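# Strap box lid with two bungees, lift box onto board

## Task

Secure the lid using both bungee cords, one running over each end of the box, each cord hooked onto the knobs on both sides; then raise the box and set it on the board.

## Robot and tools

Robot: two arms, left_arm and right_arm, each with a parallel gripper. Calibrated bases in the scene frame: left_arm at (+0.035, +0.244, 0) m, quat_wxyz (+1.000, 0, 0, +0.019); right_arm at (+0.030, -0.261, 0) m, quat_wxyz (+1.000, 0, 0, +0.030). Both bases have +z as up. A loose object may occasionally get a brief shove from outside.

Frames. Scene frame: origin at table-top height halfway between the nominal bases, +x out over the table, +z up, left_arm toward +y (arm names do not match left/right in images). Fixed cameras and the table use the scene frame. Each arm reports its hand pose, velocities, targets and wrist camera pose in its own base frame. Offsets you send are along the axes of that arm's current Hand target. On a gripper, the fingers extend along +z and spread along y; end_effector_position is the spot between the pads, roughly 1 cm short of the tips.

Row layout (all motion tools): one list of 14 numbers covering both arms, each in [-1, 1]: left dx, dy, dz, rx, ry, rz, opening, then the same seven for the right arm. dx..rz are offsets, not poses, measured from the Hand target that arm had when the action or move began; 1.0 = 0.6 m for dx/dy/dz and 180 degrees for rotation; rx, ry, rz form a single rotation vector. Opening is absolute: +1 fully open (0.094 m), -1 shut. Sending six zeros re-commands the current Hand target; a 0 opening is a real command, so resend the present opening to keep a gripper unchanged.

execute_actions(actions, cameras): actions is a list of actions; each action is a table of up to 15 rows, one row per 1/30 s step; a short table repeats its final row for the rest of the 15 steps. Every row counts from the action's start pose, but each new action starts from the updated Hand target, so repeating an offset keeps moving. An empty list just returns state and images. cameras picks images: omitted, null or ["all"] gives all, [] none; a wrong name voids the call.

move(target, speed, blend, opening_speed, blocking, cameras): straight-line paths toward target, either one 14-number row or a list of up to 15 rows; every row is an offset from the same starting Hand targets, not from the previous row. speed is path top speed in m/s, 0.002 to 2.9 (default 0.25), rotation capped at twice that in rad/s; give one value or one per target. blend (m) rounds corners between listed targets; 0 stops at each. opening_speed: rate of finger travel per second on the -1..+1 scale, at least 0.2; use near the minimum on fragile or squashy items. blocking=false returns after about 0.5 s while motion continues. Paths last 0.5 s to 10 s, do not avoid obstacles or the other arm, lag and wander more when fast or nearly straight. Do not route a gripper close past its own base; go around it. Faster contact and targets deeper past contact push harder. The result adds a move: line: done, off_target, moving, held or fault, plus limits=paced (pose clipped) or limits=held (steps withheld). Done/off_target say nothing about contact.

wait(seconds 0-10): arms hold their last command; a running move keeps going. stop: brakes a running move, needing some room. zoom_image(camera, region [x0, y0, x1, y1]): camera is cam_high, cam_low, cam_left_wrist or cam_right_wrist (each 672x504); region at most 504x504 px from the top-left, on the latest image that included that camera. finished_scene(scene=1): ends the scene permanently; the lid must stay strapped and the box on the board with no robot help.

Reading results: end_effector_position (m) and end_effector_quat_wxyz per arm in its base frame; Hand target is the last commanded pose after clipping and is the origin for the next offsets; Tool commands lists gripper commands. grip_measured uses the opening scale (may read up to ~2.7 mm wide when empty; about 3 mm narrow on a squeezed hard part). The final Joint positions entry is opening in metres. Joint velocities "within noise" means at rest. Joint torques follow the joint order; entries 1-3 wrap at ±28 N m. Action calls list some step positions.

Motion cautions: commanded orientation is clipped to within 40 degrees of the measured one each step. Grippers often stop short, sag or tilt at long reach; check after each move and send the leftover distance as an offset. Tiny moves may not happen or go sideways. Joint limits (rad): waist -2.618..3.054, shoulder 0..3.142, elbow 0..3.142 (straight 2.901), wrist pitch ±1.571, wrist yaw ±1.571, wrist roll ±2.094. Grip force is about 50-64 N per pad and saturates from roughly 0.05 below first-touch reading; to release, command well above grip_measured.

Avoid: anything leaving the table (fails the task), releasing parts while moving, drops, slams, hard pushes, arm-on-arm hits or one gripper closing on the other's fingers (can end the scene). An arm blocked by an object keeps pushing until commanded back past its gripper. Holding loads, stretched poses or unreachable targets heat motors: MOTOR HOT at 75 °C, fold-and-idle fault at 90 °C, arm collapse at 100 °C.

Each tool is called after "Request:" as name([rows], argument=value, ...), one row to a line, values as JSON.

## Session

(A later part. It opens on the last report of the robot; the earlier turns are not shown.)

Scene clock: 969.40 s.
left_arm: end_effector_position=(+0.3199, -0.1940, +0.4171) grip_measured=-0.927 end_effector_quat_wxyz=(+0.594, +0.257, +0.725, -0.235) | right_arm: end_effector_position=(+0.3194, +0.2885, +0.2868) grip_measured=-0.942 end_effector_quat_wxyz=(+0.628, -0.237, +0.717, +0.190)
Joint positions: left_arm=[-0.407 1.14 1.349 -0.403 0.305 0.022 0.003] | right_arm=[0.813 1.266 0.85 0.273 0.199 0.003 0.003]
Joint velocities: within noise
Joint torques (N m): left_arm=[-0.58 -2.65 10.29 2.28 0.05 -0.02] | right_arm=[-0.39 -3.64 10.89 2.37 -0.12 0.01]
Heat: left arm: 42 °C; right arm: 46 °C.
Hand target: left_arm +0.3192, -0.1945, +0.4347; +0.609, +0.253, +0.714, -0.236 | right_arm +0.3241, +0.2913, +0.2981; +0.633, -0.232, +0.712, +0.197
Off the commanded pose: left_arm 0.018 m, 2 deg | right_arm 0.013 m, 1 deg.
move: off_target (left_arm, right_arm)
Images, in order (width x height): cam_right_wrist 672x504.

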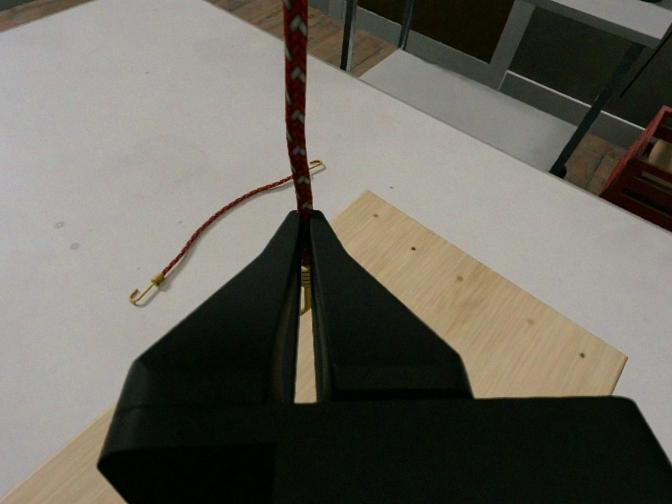

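Request:
move([
  [0, 0, 0, 0, 0, 0, -1, 0, 0, 0, 0, 0, 0, -0.45],
  [0, 0, 0, 0, 0, 0, -1, 0.0449, 0, 0.0053, 0, 0, 0, -0.45],
], speed=0.06, opening_speed=1.5, cameras=["cam_right_wrist"])

Request:
zoom_image(camera="cam_right_wrist", region=[230, 160, 380, 320])

Scene clock: 975.17 s.
left_arm: end_effector_position=(+0.3199, -0.1940, +0.4171) grip_measured=-0.927 end_effector_quat_wxyz=(+0.594, +0.257, +0.725, -0.235) | right_arm: end_effector_position=(+0.3220, +0.2915, +0.2777) grip_measured=-0.453 end_effector_quat_wxyz=(+0.636, -0.233, +0.709, +0.195)
Joint positions: left_arm=[-0.407 1.14 1.349 -0.403 0.305 0.022 0.003] | right_arm=[0.813 1.292 0.806 0.369 0.197 0.003 0.026]
Joint velocities: within noise
Joint torques (N m): left_arm=[-0.58 -2.62 10.3 2.28 0.04 -0.02] | right_arm=[-0.47 -3.95 6.61 2.6 -0.16 0.01]
Heat: left arm: 43 °C; right arm: 47 °C.
Hand target: left_arm +0.3192, -0.1945, +0.4347; +0.609, +0.253, +0.714, -0.236 | right_arm +0.3243, +0.2909, +0.2709; +0.633, -0.232, +0.712, +0.197
Off the commanded pose: left_arm 0.018 m, 2 deg | right_arm 0.007 m, 1 deg.
move: off_target (left_arm)
Images, in order (width x height): cam_right_wrist 672x504.

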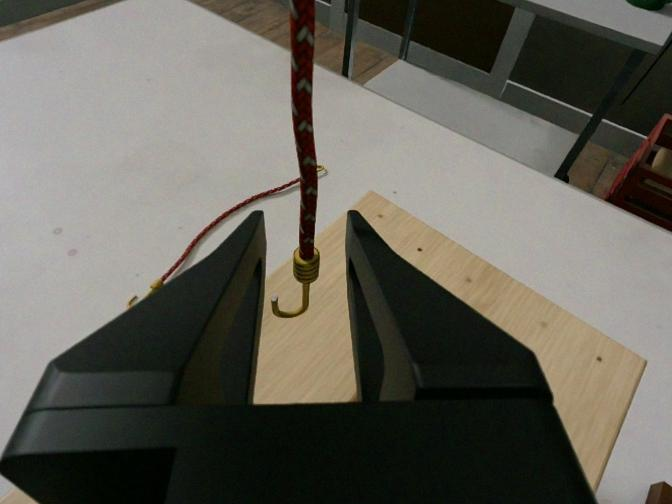

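Scaled by 3.150.

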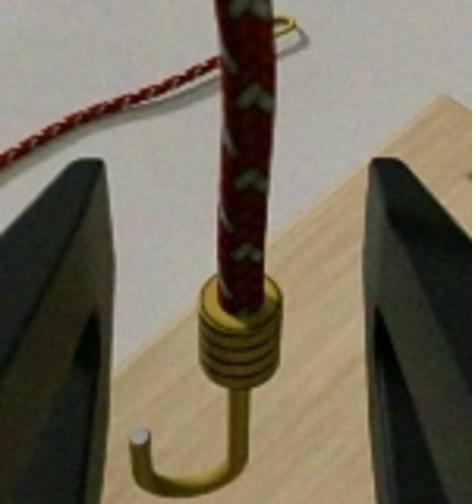

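Request:
move(target=[0, 0, 0, 0, 0, 0, -1, -0.0327, 0, -0.0160, 0, 0, 0, -0.45], speed=0.06, cameras=["cam_right_wrist"])

Request:
zoom_image(camera="cam_right_wrist", region=[230, 160, 380, 320])

Scene clock: 978.13 s.
left_arm: end_effector_position=(+0.3199, -0.1940, +0.4171) grip_measured=-0.927 end_effector_quat_wxyz=(+0.594, +0.257, +0.725, -0.235) | right_arm: end_effector_position=(+0.3182, +0.2875, +0.2662) grip_measured=-0.453 end_effector_quat_wxyz=(+0.616, -0.243, +0.726, +0.184)
Joint positions: left_arm=[-0.407 1.14 1.349 -0.403 0.305 0.022 0.003] | right_arm=[0.813 1.275 0.806 0.292 0.197 0.003 0.026]
Joint velocities: within noise
Joint torques (N m): left_arm=[-0.59 -2.66 10.28 2.27 0.05 -0.02] | right_arm=[0.02 -7.28 10.76 2.38 -0.01 0.01]
Heat: left arm: 43 °C; right arm: 46 °C.
Hand target: left_arm +0.3192, -0.1945, +0.4347; +0.609, +0.253, +0.714, -0.236 | right_arm +0.3183, +0.2870, +0.2916; +0.633, -0.232, +0.712, +0.197
Off the commanded pose: left_arm 0.018 m, 2 deg | right_arm 0.025 m, 3 deg.
move: off_target (left_arm, right_arm)
Images, in order (width x height): cam_right_wrist 672x504.

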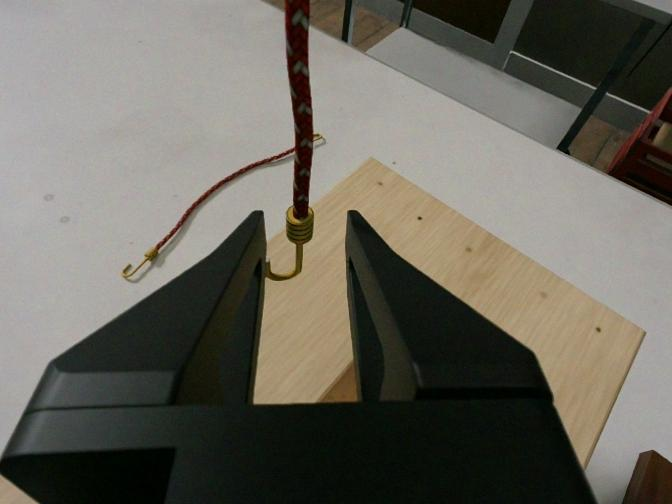

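Scaled by 3.150.

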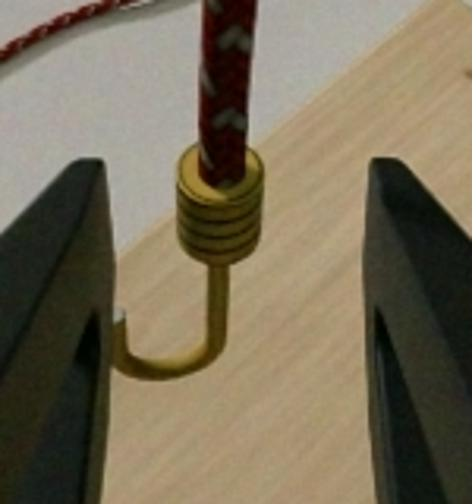

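Request:
move([
  [0, 0, 0, 0, 0, 0, -1, -0.0443, -0.0025, 0.0005, 0, 0, 0, -0.45],
  [0, 0, 0, 0, 0, 0, -1, 0.0288, -0.0025, 0.0092, 0, 0, 0, -0.45],
], speed=0.07, cameras=["cam_right_wrist"])

Request:
zoom_image(camera="cam_right_wrist", region=[230, 160, 380, 320])

Scene clock: 982.67 s.
left_arm: end_effector_position=(+0.3199, -0.1940, +0.4171) grip_measured=-0.927 end_effector_quat_wxyz=(+0.594, +0.257, +0.725, -0.235) | right_arm: end_effector_position=(+0.3204, +0.2878, +0.2803) grip_measured=-0.453 end_effector_quat_wxyz=(+0.636, -0.232, +0.710, +0.194)
Joint positions: left_arm=[-0.407 1.14 1.349 -0.403 0.305 0.022 0.003] | right_arm=[0.809 1.274 0.805 0.352 0.195 0.003 0.026]
Joint velocities: within noise
Joint torques (N m): left_arm=[-0.57 -2.63 10.29 2.28 0.04 -0.02] | right_arm=[-0.39 -3.96 6.54 2.59 -0.13 0.01]
Heat: left arm: 44 °C; right arm: 46 °C.
Hand target: left_arm +0.3192, -0.1945, +0.4347; +0.609, +0.253, +0.714, -0.236 | right_arm +0.3222, +0.2875, +0.2737; +0.633, -0.232, +0.712, +0.197
Off the commanded pose: left_arm 0.018 m, 2 deg | right_arm 0.007 m, 1 deg.
move: off_target (left_arm)
Images, in order (width x height): cam_right_wrist 672x504.

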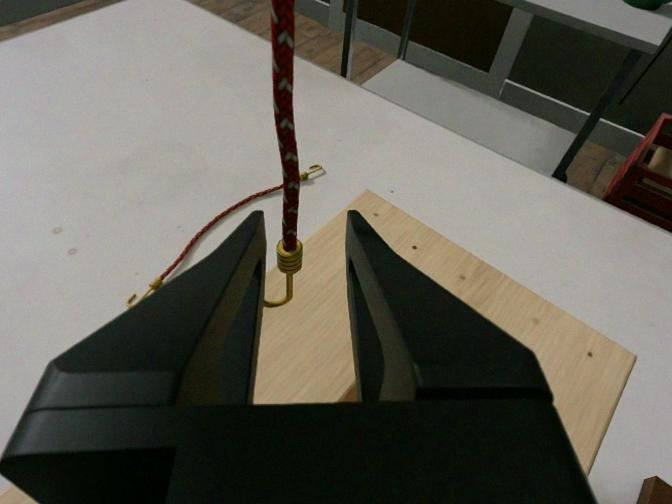

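Scaled by 3.150.

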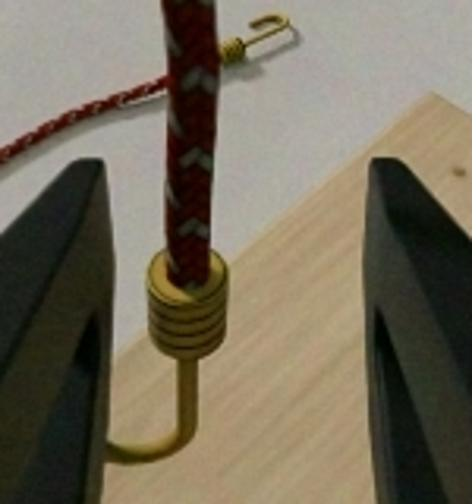

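Request:
move(target=[0, 0, 0, 0, 0, 0, -1, 0, 0, 0, 0, 0, 0, -1], opening_speed=0.7, cameras=["cam_right_wrist"])

Request:
zoom_image(camera="cam_right_wrist", region=[230, 180, 380, 340])

Scene clock: 985.27 s.
left_arm: end_effector_position=(+0.3199, -0.1940, +0.4171) grip_measured=-0.927 end_effector_quat_wxyz=(+0.594, +0.256, +0.725, -0.235) | right_arm: end_effector_position=(+0.3204, +0.2879, +0.2804) grip_measured=-0.943 end_effector_quat_wxyz=(+0.636, -0.232, +0.709, +0.195)
Joint positions: left_arm=[-0.407 1.14 1.349 -0.403 0.305 0.021 0.003] | right_arm=[0.809 1.274 0.805 0.352 0.195 0.003 0.003]
Joint velocities: within noise
Joint torques (N m): left_arm=[-0.58 -2.65 10.29 2.28 0.05 -0.02] | right_arm=[-0.39 -3.97 6.54 2.56 -0.12 0]
Heat: left arm: 44 °C; right arm: 46 °C.
Hand target: left_arm +0.3192, -0.1945, +0.4347; +0.609, +0.253, +0.714, -0.236 | right_arm +0.3222, +0.2875, +0.2737; +0.633, -0.232, +0.712, +0.197
Off the commanded pose: left_arm 0.018 m, 2 deg | right_arm 0.007 m, 1 deg.
move: off_target (left_arm)
Images, in order (width x height): cam_right_wrist 672x504.

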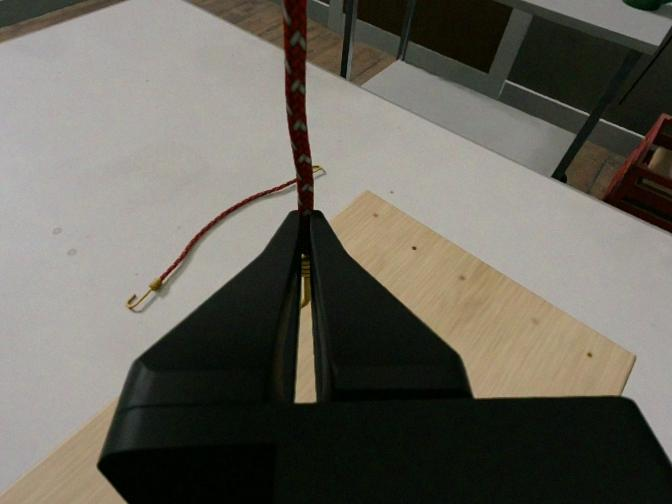

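Scaled by 3.150.

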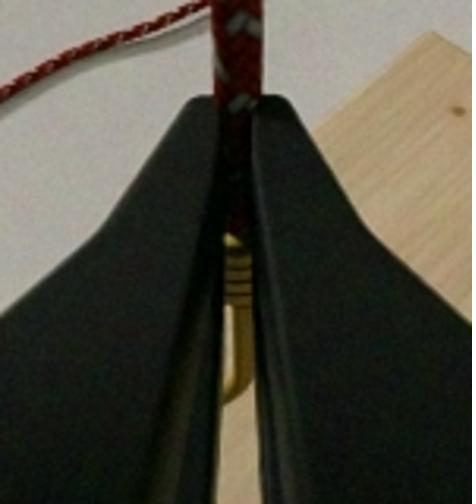

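Request:
move([
  [0.1717, -0.0233, -0.0218, 0.1097, 0, 0.0176, -1, -0.0387, -0.0990, -0.1187, -0.0938, 0, -0.0110, -1],
  [0.3065, -0.0550, -0.0513, 0.2228, 0, 0.0357, -1, 0.0373, -0.1752, -0.2645, -0.2317, 0, -0.0272, -1],
], speed=[0.1, 0.1], blend=[0.02, 0])

Scene clock: 1000.73 s.
left_arm: end_effector_position=(+0.2454, -0.1926, +0.2620) grip_measured=-0.928 end_effector_quat_wxyz=(+0.493, +0.490, +0.569, -0.440) | right_arm: end_effector_position=(+0.2434, +0.1177, +0.2650) grip_measured=-0.952 end_effector_quat_wxyz=(+0.540, -0.430, +0.587, +0.423)
Joint positions: left_arm=[-0.105 1.139 0.764 -0.126 1.303 0.469 0.003] | right_arm=[-0.237 1.146 0.84 -0.698 -1.502 -0.97 0.002]
Joint velocities: within noise
Joint torques (N m): left_arm=[2.06 -2.55 6.91 1.55 0.47 0.25] | right_arm=[-1.85 -1.69 10.07 1.19 -0.39 -0.18]
Heat: left arm: 44 °C; right arm: 44 °C.
Hand target: left_arm +0.2507, -0.1861, +0.2584; +0.497, +0.485, +0.575, -0.432 | right_arm +0.2524, +0.1090, +0.2720; +0.517, -0.471, +0.585, +0.411
Off the commanded pose: left_arm 0.009 m, 1 deg | right_arm 0.014 m, 6 deg.
move: off_target (right_arm)

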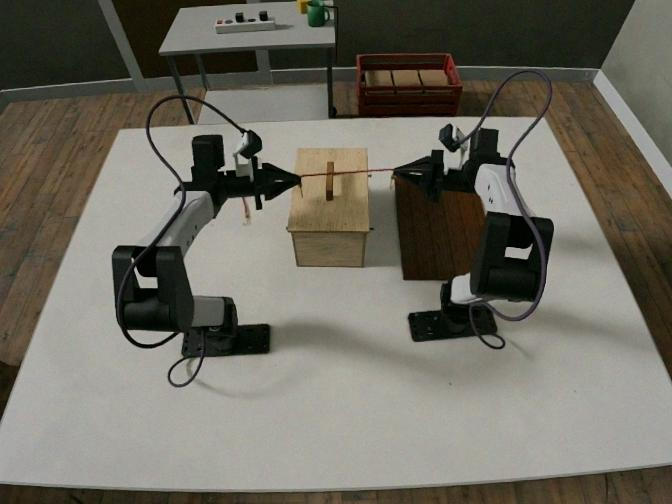

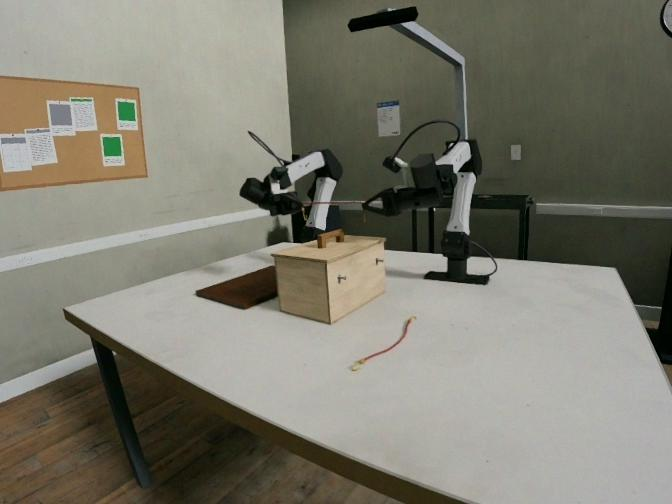

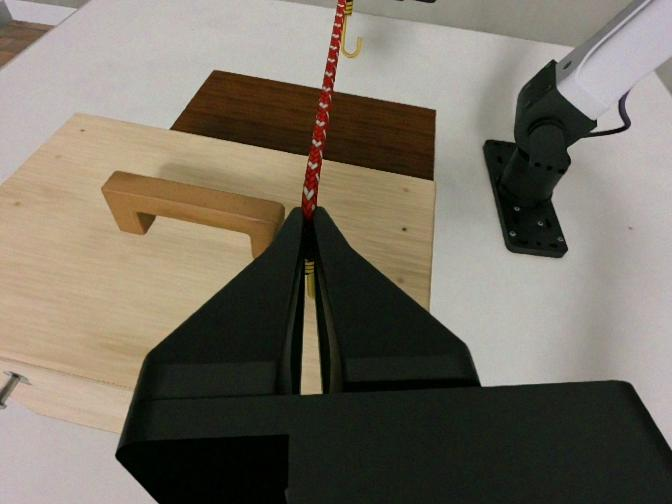

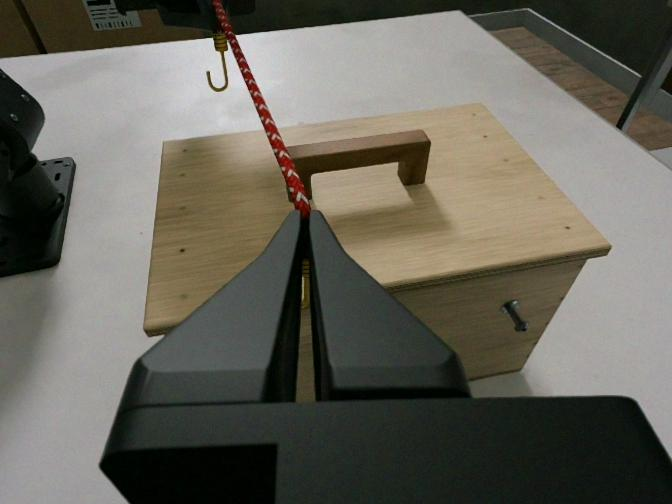

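Request:
move([
  [0, 0, 0, 0, 0, 0, -1, 0.1573, 0.0098, 0.0450, 0, 0, 0, -1],
  [0, 0, 0, 0, 0, 0, -1, 0.2022, 0.0273, 0.0895, 0, 0, 0, -1],
], speed=[0.1, 0.06], blend=[0.015, 0])

Request:
zoom_image(camera="cam_high", region=[280, 160, 410, 250])

Scene clock: 1006.67 s.
left_arm: end_effector_position=(+0.2458, -0.1910, +0.2560) grip_measured=-0.928 end_effector_quat_wxyz=(+0.482, +0.482, +0.581, -0.445) | right_arm: end_effector_position=(+0.2450, +0.1505, +0.1530) grip_measured=-0.952 end_effector_quat_wxyz=(+0.519, -0.483, +0.565, +0.424)
Joint positions: left_arm=[-0.099 1.147 0.764 -0.163 1.301 0.477 0.003] | right_arm=[-0.083 1.338 0.485 0.026 -1.43 -0.844 0.002]
Joint velocities: within noise
Joint torques (N m): left_arm=[1.61 -3.17 7.21 1.81 0.53 0.26] | right_arm=[0.02 -5.07 4.48 1.36 -0.03 0.05]
Heat: left arm: 43 °C; right arm: 44 °C.
Hand target: left_arm +0.2507, -0.1862, +0.2584; +0.497, +0.485, +0.575, -0.432 | right_arm +0.2456, +0.1491, +0.1448; +0.517, -0.471, +0.585, +0.410
Off the commanded pose: left_arm 0.007 m, 2 deg | right_arm 0.008 m, 3 deg.
move: off_target (right_arm)

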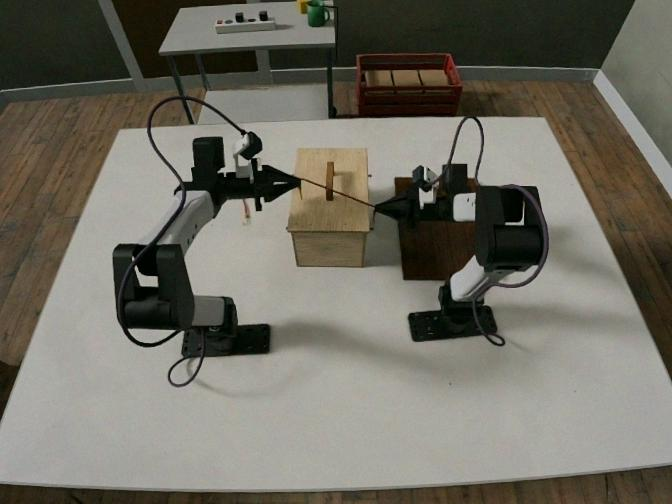

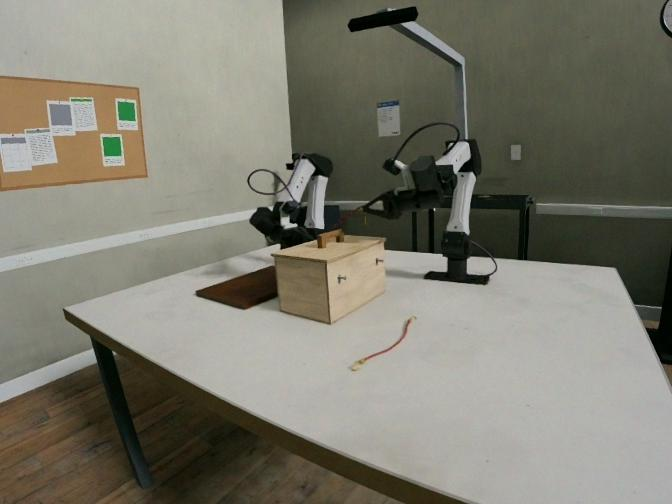

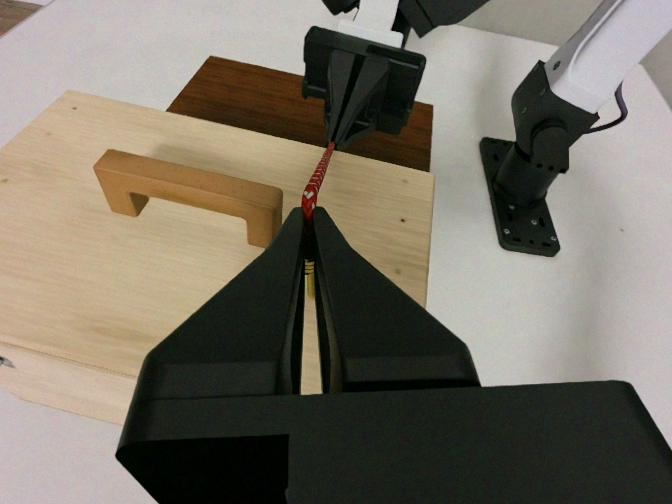

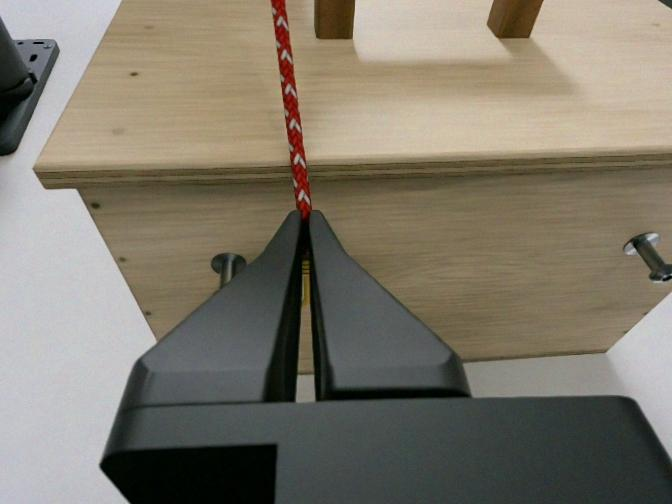

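Scaled by 3.877.

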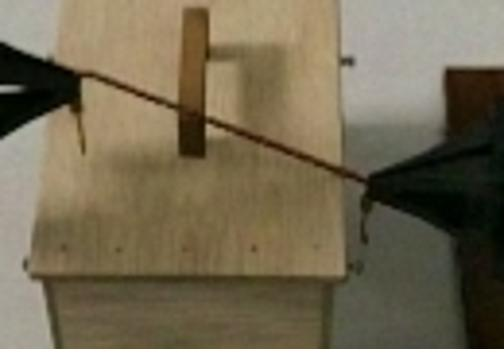

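Request:
zoom_image(camera="cam_right_wrist", region=[200, 180, 350, 330])

Request:
zoom_image(camera="cam_high", region=[350, 190, 390, 240])

Scaled by 3.360.

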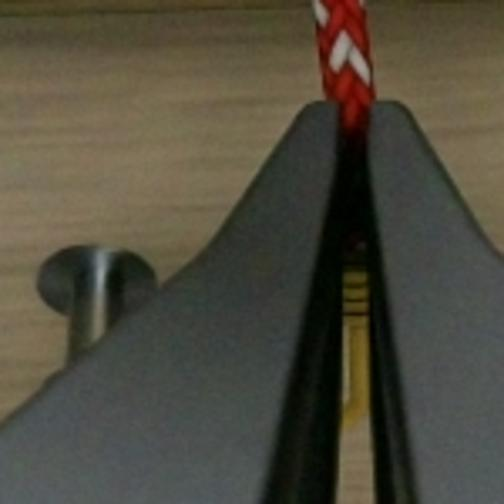

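Scaled by 10.080.

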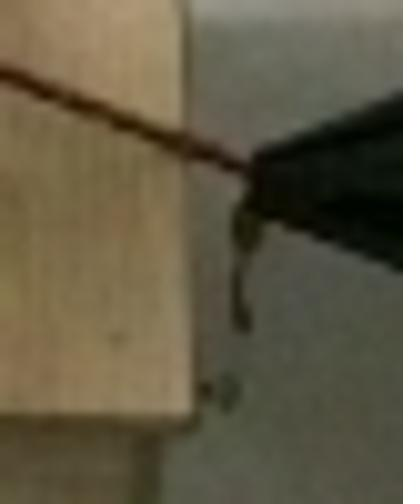

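Request:
move(target=[0, 0, 0, 0, 0, 0, -1, 0.0232, 0.0125, 0.0267, 0, 0, 0, -1], speed=0.05, cameras=["cam_right_wrist", "cam_high"])

Request:
zoom_image(camera="cam_right_wrist", region=[200, 180, 350, 330])

Request:
zoom_image(camera="cam_high", region=[350, 190, 390, 240])

Scene clock: 1015.47 s.
left_arm: end_effector_position=(+0.2459, -0.1910, +0.2558) grip_measured=-0.928 end_effector_quat_wxyz=(+0.482, +0.482, +0.581, -0.445) | right_arm: end_effector_position=(+0.2419, +0.1633, +0.1460) grip_measured=-0.952 end_effector_quat_wxyz=(+0.537, -0.492, +0.553, +0.404)
Joint positions: left_arm=[-0.099 1.147 0.764 -0.165 1.3 0.478 0.003] | right_arm=[-0.021 1.338 0.345 0.494 -1.369 -0.573 0.002]
Joint velocities: within noise
Joint torques (N m): left_arm=[1.59 -3.17 7.25 1.83 0.52 0.24] | right_arm=[0.95 -1.35 3.85 1.42 0.15 0.01]
Heat: left arm: 42 °C; right arm: 43 °C.
Hand target: left_arm +0.2507, -0.1862, +0.2584; +0.497, +0.485, +0.575, -0.432 | right_arm +0.2414, +0.1645, +0.1289; +0.517, -0.471, +0.585, +0.411
Off the commanded pose: left_arm 0.007 m, 2 deg | right_arm 0.017 m, 5 deg.
move: off_target (right_arm)
Images, in order (width x height): cam_high 672x504, cam_right_wrist 672x504.

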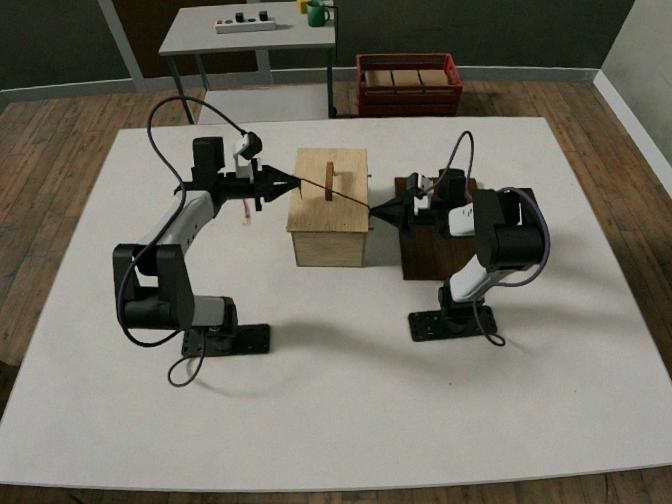

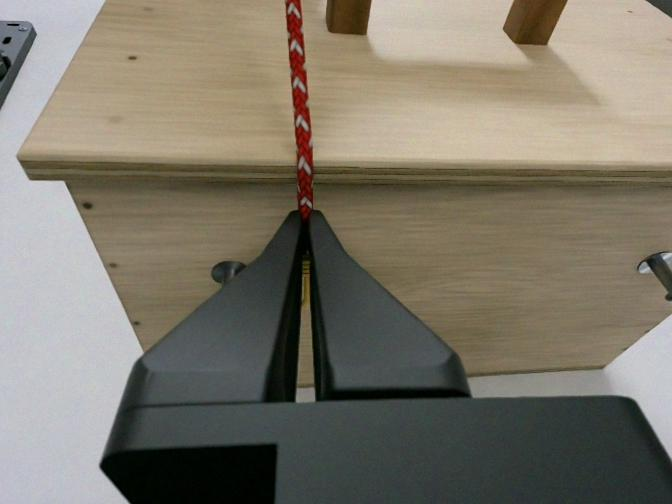

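Scaled by 3.360.

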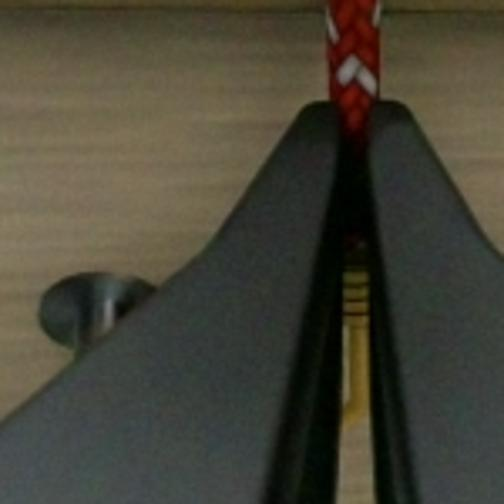

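Scaled by 10.080.

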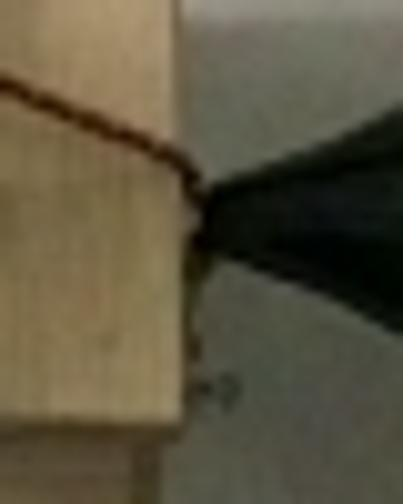

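Request:
move(target=[0.0250, 0, 0.055, 0, 0, 0, -1, 0, 0, 0, 0, 0, 0, -1], speed=0.06, cameras=["cam_left_wrist", "cam_right_wrist"])

Request:
zoom_image(camera="cam_right_wrist", region=[200, 180, 350, 330])

Scene clock: 1018.90 s.
left_arm: end_effector_position=(+0.2539, -0.2156, +0.2424) grip_measured=-0.928 end_effector_quat_wxyz=(+0.493, +0.485, +0.575, -0.436) | right_arm: end_effector_position=(+0.2435, +0.1631, +0.1376) grip_measured=-0.952 end_effector_quat_wxyz=(+0.529, -0.481, +0.571, +0.404)
Joint positions: left_arm=[-0.202 1.189 0.682 0.134 1.199 0.326 0.003] | right_arm=[-0.018 1.353 0.335 0.494 -1.341 -0.56 0.002]
Joint velocities: within noise
Joint torques (N m): left_arm=[-0.4 -3.1 6.34 2.05 0.26 -0.01] | right_arm=[0.88 -2.18 4.46 1.63 -0.15 0.07]
Heat: left arm: 42 °C; right arm: 42 °C.
Hand target: left_arm +0.2552, -0.2166, +0.2392; +0.497, +0.485, +0.575, -0.432 | right_arm +0.2414, +0.1645, +0.1289; +0.517, -0.471, +0.585, +0.411
Off the commanded pose: left_arm 0.004 m, 1 deg | right_arm 0.009 m, 2 deg.
move: done
Images, in order (width x height): cam_left_wrist 672x504, cam_right_wrist 672x504.

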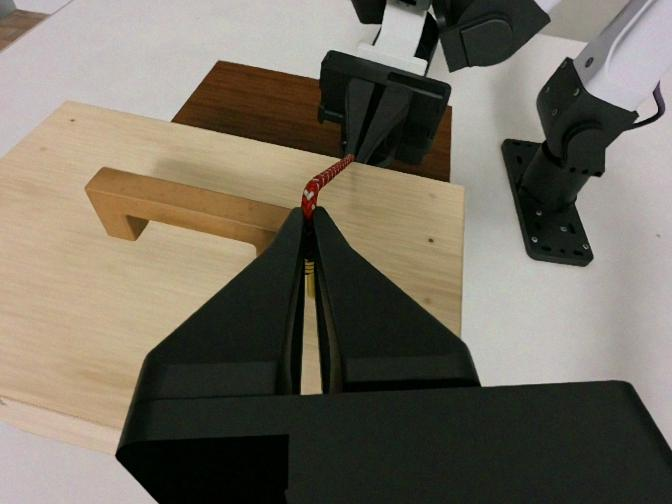

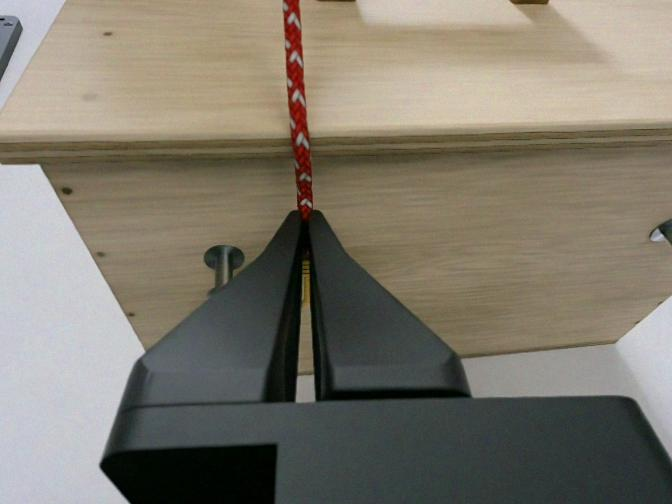

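Scaled by 3.360.

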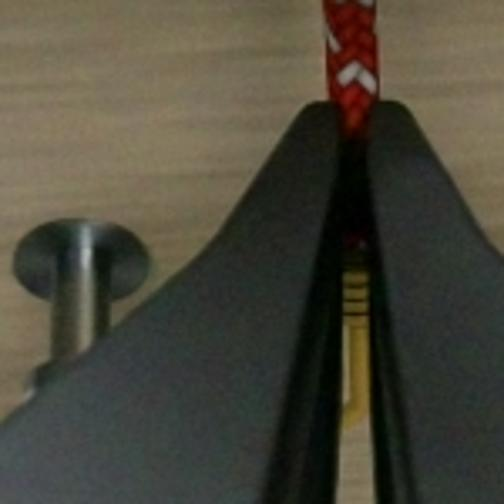

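Request:
move([
  [0, 0, 0, 0, 0, 0, -1, 0, 0.0150, 0.0085, 0, 0, 0, -1],
  [0, 0, 0, 0, 0, 0, -1, 0, 0.0398, 0.0070, 0, 0, 0, -1],
], speed=[0.05, 0.03], cameras=["cam_high", "cam_right_wrist"])

Request:
zoom_image(camera="cam_right_wrist", region=[200, 180, 350, 330])

Request:
zoom_image(camera="cam_high", region=[350, 200, 390, 240])

Scene clock: 1025.10 s.
left_arm: end_effector_position=(+0.2534, -0.2163, +0.2423) grip_measured=-0.928 end_effector_quat_wxyz=(+0.493, +0.485, +0.575, -0.437) | right_arm: end_effector_position=(+0.2250, +0.1715, +0.1331) grip_measured=-0.952 end_effector_quat_wxyz=(+0.527, -0.476, +0.577, +0.404)
Joint positions: left_arm=[-0.205 1.189 0.682 0.134 1.198 0.325 0.003] | right_arm=[0.028 1.279 0.24 0.594 -1.29 -0.466 0.002]
Joint velocities: within noise
Joint torques (N m): left_arm=[-0.2 -3.1 6.2 2.04 0.26 0.04] | right_arm=[1.25 -3.92 4.03 1.63 -0.19 0.07]
Heat: left arm: 42 °C; right arm: 42 °C.
Hand target: left_arm +0.2552, -0.2166, +0.2392; +0.497, +0.485, +0.575, -0.432 | right_arm +0.2190, +0.1738, +0.1282; +0.517, -0.471, +0.585, +0.411
Off the commanded pose: left_arm 0.004 m, 1 deg | right_arm 0.008 m, 2 deg.
move: done
Images, in order (width x height): cam_high 672x504, cam_right_wrist 672x504.

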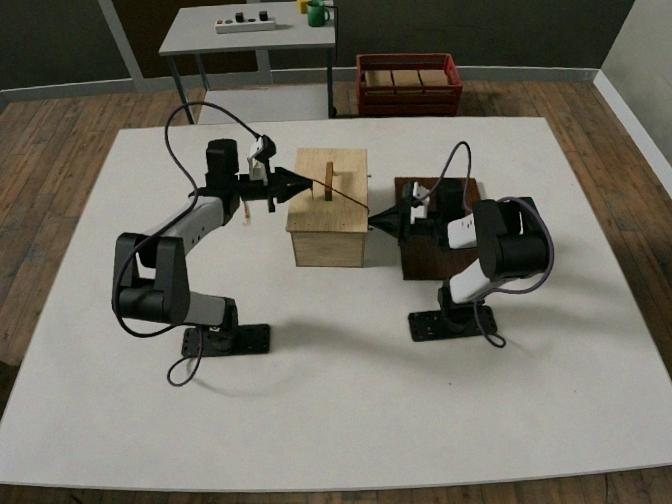

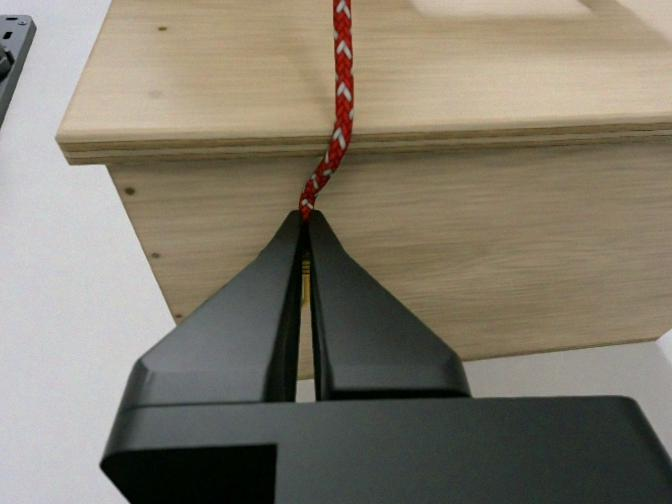

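Scaled by 3.360.

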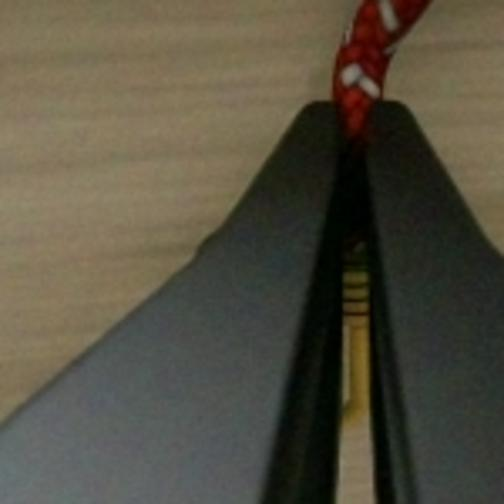

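Scaled by 12.600.

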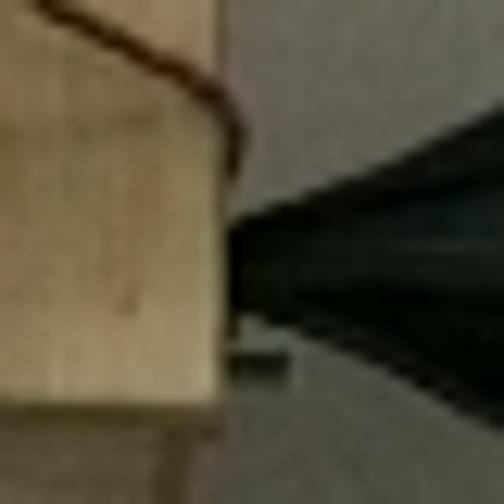

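Request:
move(target=[0, 0, 0, 0, 0, 0, -1, 0, 0.0110, 0, 0, 0, 0, -1], speed=0.03, cameras=["cam_high", "cam_right_wrist"])

Request:
zoom_image(camera="cam_right_wrist", region=[200, 180, 350, 330])

Request:
zoom_image(camera="cam_high", region=[355, 210, 385, 240])

Scene clock: 1029.13 s.
left_arm: end_effector_position=(+0.2534, -0.2163, +0.2423) grip_measured=-0.928 end_effector_quat_wxyz=(+0.493, +0.485, +0.575, -0.437) | right_arm: end_effector_position=(+0.2203, +0.1728, +0.1336) grip_measured=-0.952 end_effector_quat_wxyz=(+0.529, -0.476, +0.578, +0.399)
Joint positions: left_arm=[-0.205 1.189 0.682 0.134 1.198 0.324 0.003] | right_arm=[0.038 1.244 0.217 0.603 -1.273 -0.451 0.002]
Joint velocities: within noise
Joint torques (N m): left_arm=[-0.18 -3.08 6.24 2.04 0.26 0.04] | right_arm=[1.26 -3.62 3.96 1.56 -0.24 0.03]
Heat: left arm: 41 °C; right arm: 41 °C.
Hand target: left_arm +0.2552, -0.2166, +0.2392; +0.497, +0.485, +0.575, -0.432 | right_arm +0.2126, +0.1752, +0.1281; +0.517, -0.471, +0.585, +0.411
Off the commanded pose: left_arm 0.004 m, 1 deg | right_arm 0.010 m, 2 deg.
move: done
Images, in order (width x height): cam_high 672x504, cam_right_wrist 672x504.

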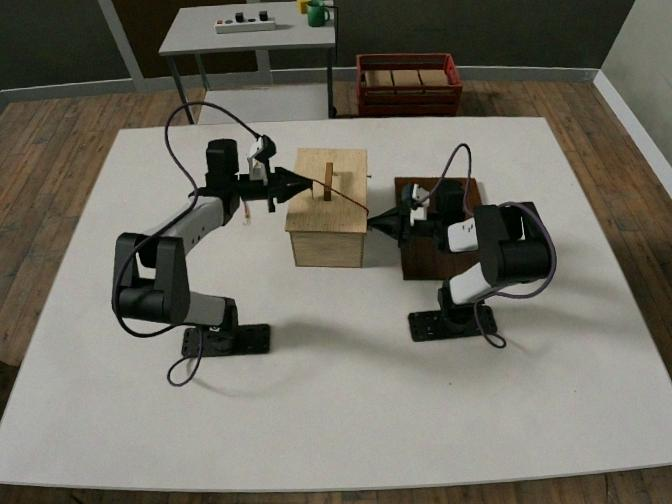

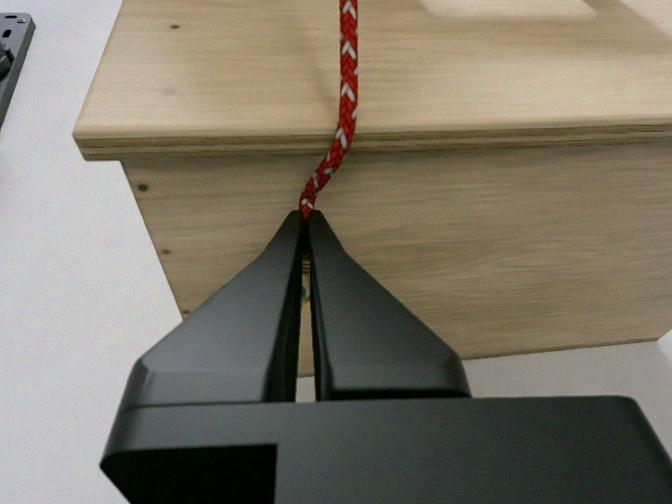

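Scaled by 3.360.

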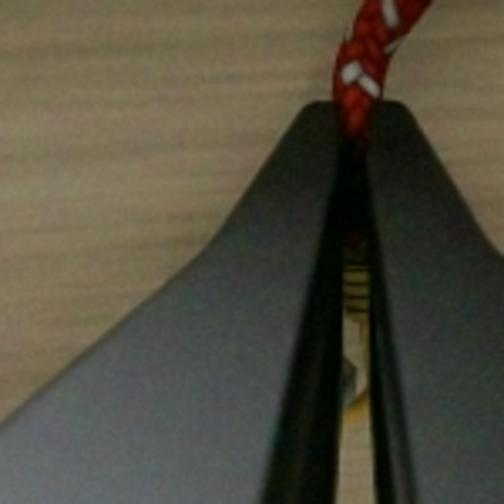

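Scaled by 16.800.

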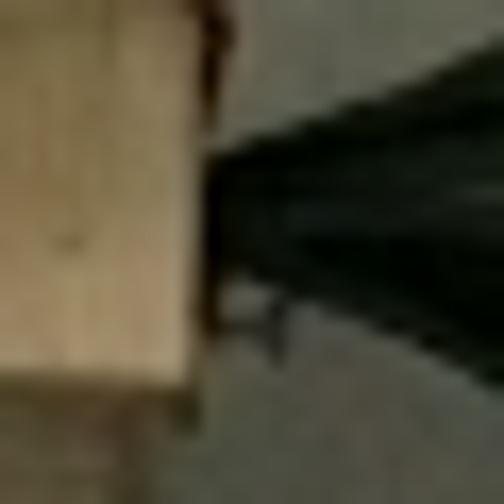

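Request:
move(target=[0, 0, 0, 0, 0, 0, -1, -0.0364, 0, -0.0045, 0, 0, 0, -1], speed=0.03, cameras=["cam_high", "cam_right_wrist"])

Request:
zoom_image(camera="cam_right_wrist", region=[200, 180, 350, 330])

Request:
zoom_image(camera="cam_high", region=[355, 210, 385, 240])

Scene clock: 1033.23 s.
left_arm: end_effector_position=(+0.2536, -0.2163, +0.2429) grip_measured=-0.928 end_effector_quat_wxyz=(+0.494, +0.486, +0.574, -0.436) | right_arm: end_effector_position=(+0.2144, +0.1717, +0.1421) grip_measured=-0.952 end_effector_quat_wxyz=(+0.520, -0.464, +0.594, +0.402)
Joint positions: left_arm=[-0.205 1.189 0.682 0.14 1.198 0.324 0.003] | right_arm=[0.038 1.126 0.227 0.45 -1.254 -0.434 0.002]
Joint velocities: within noise
Joint torques (N m): left_arm=[-0.17 -3.11 6.19 1.97 0.26 0.05] | right_arm=[1.31 -3.25 8.23 1.51 -0.45 -0.02]
Heat: left arm: 41 °C; right arm: 41 °C.
Hand target: left_arm +0.2552, -0.2166, +0.2392; +0.497, +0.485, +0.575, -0.432 | right_arm +0.2124, +0.1754, +0.1500; +0.517, -0.471, +0.585, +0.411
Off the commanded pose: left_arm 0.004 m, 1 deg | right_arm 0.009 m, 2 deg.
move: done
Images, in order (width x height): cam_high 672x504, cam_right_wrist 672x504.

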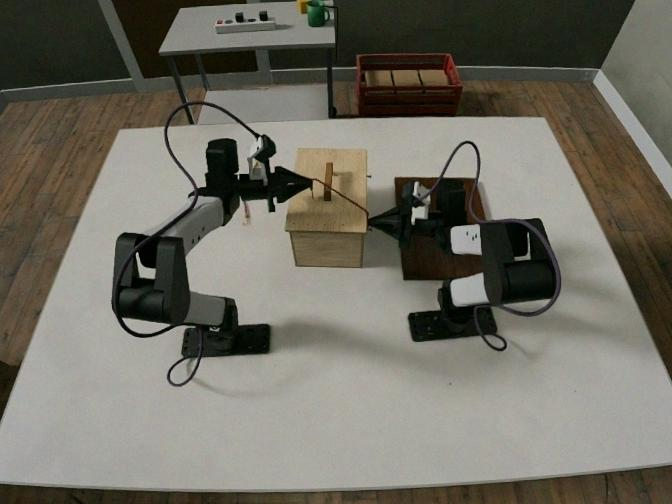

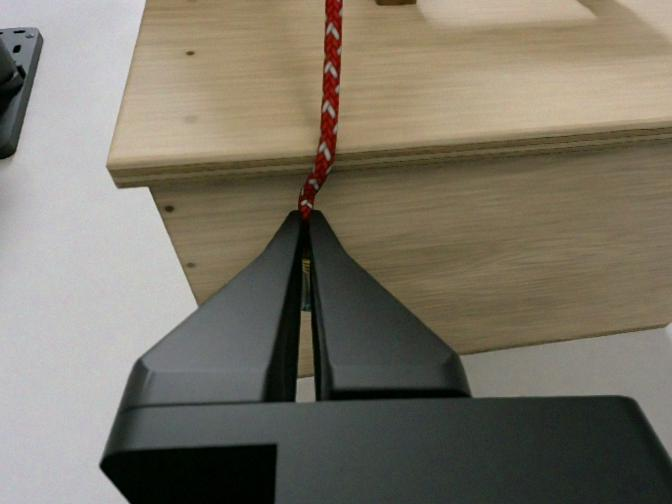

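Scaled by 3.360.

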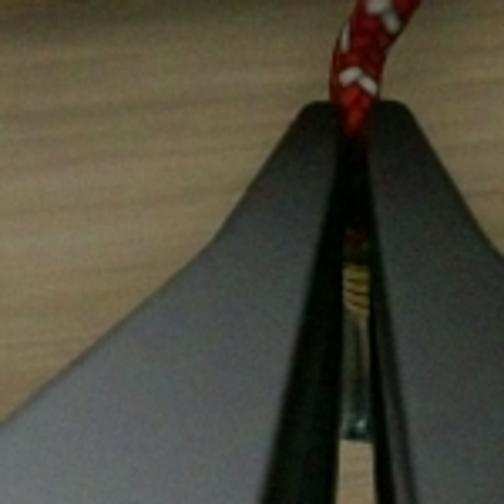

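Scaled by 16.800.

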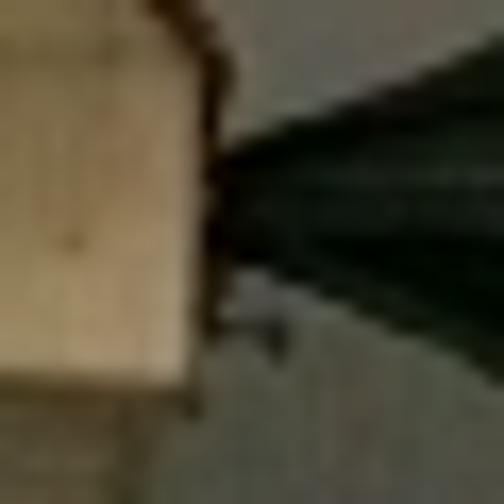

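Request:
move(target=[0, 0, 0, 0, 0, 0, -1, -0.0120, -0.0182, 0.0020, 0, 0, 0, -1], speed=0.03, cameras=["cam_high", "cam_right_wrist"])

Request:
zoom_image(camera="cam_right_wrist", region=[200, 180, 350, 330])

Request:
zoom_image(camera="cam_high", region=[355, 210, 385, 240])

Scene clock: 1037.30 s.
left_arm: end_effector_position=(+0.2538, -0.2163, +0.2433) grip_measured=-0.928 end_effector_quat_wxyz=(+0.495, +0.486, +0.573, -0.436) | right_arm: end_effector_position=(+0.2197, +0.1722, +0.1470) grip_measured=-0.952 end_effector_quat_wxyz=(+0.510, -0.459, +0.600, +0.411)
Joint positions: left_arm=[-0.205 1.189 0.682 0.142 1.198 0.323 0.003] | right_arm=[0.038 1.139 0.272 0.389 -1.26 -0.434 0.002]
Joint velocities: within noise
Joint torques (N m): left_arm=[-0.2 -3.08 6.19 1.95 0.25 0.03] | right_arm=[0.88 -1.36 9.43 1.77 -0.4 -0.13]
Heat: left arm: 41 °C; right arm: 41 °C.
Hand target: left_arm +0.2552, -0.2166, +0.2392; +0.497, +0.485, +0.575, -0.432 | right_arm +0.2235, +0.1751, +0.1572; +0.517, -0.471, +0.585, +0.411
Off the commanded pose: left_arm 0.004 m, 1 deg | right_arm 0.011 m, 2 deg.
move: off_target (right_arm)
Images, in order (width x height): cam_high 672x504, cam_right_wrist 672x504.

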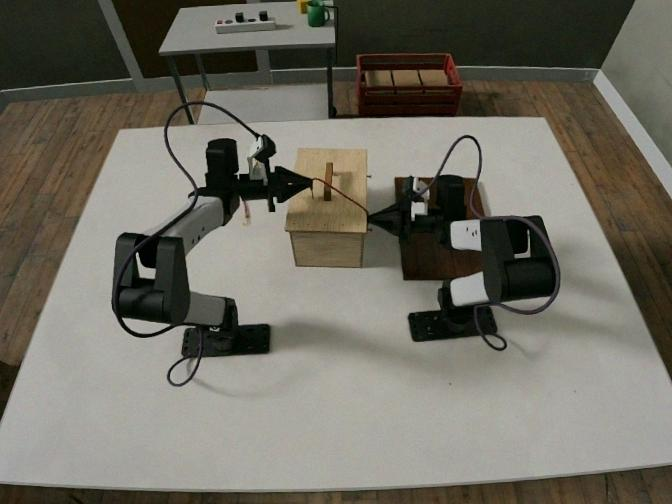

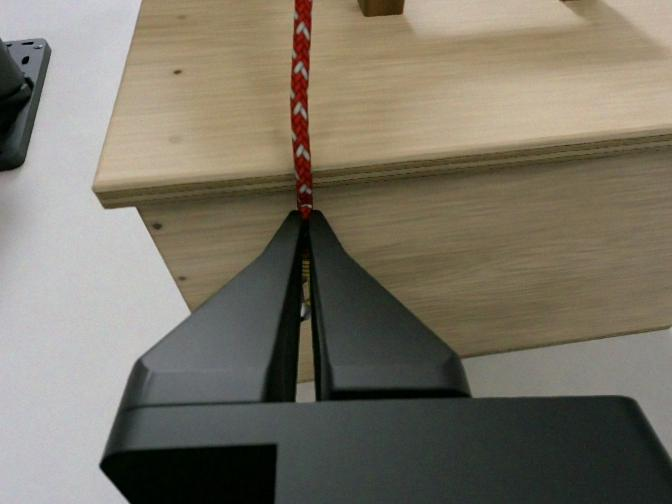

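Scaled by 3.360.

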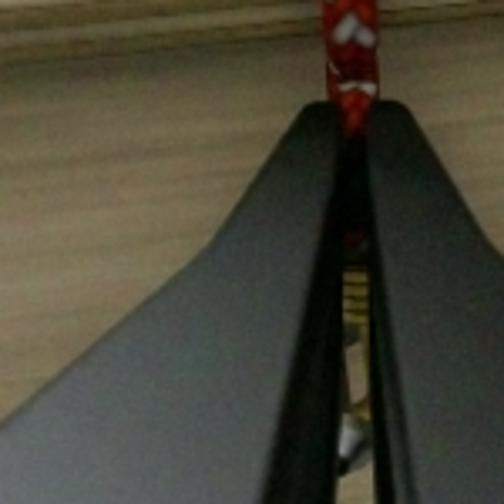

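Scaled by 16.800.

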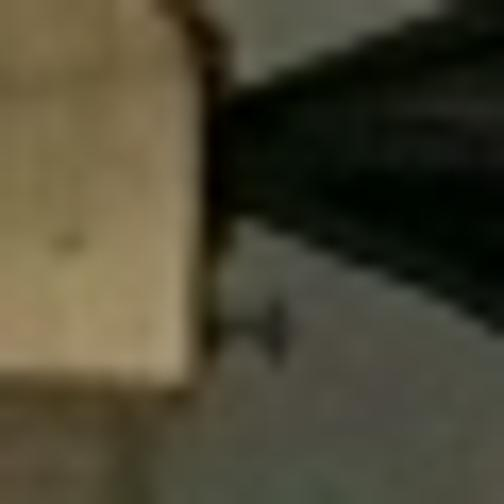

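Request:
zoom_image(camera="cam_right_wrist", region=[285, 245, 335, 335])

Scaled by 5.600.

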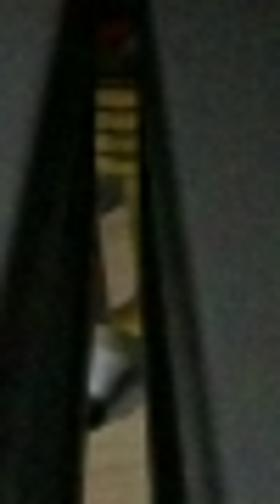

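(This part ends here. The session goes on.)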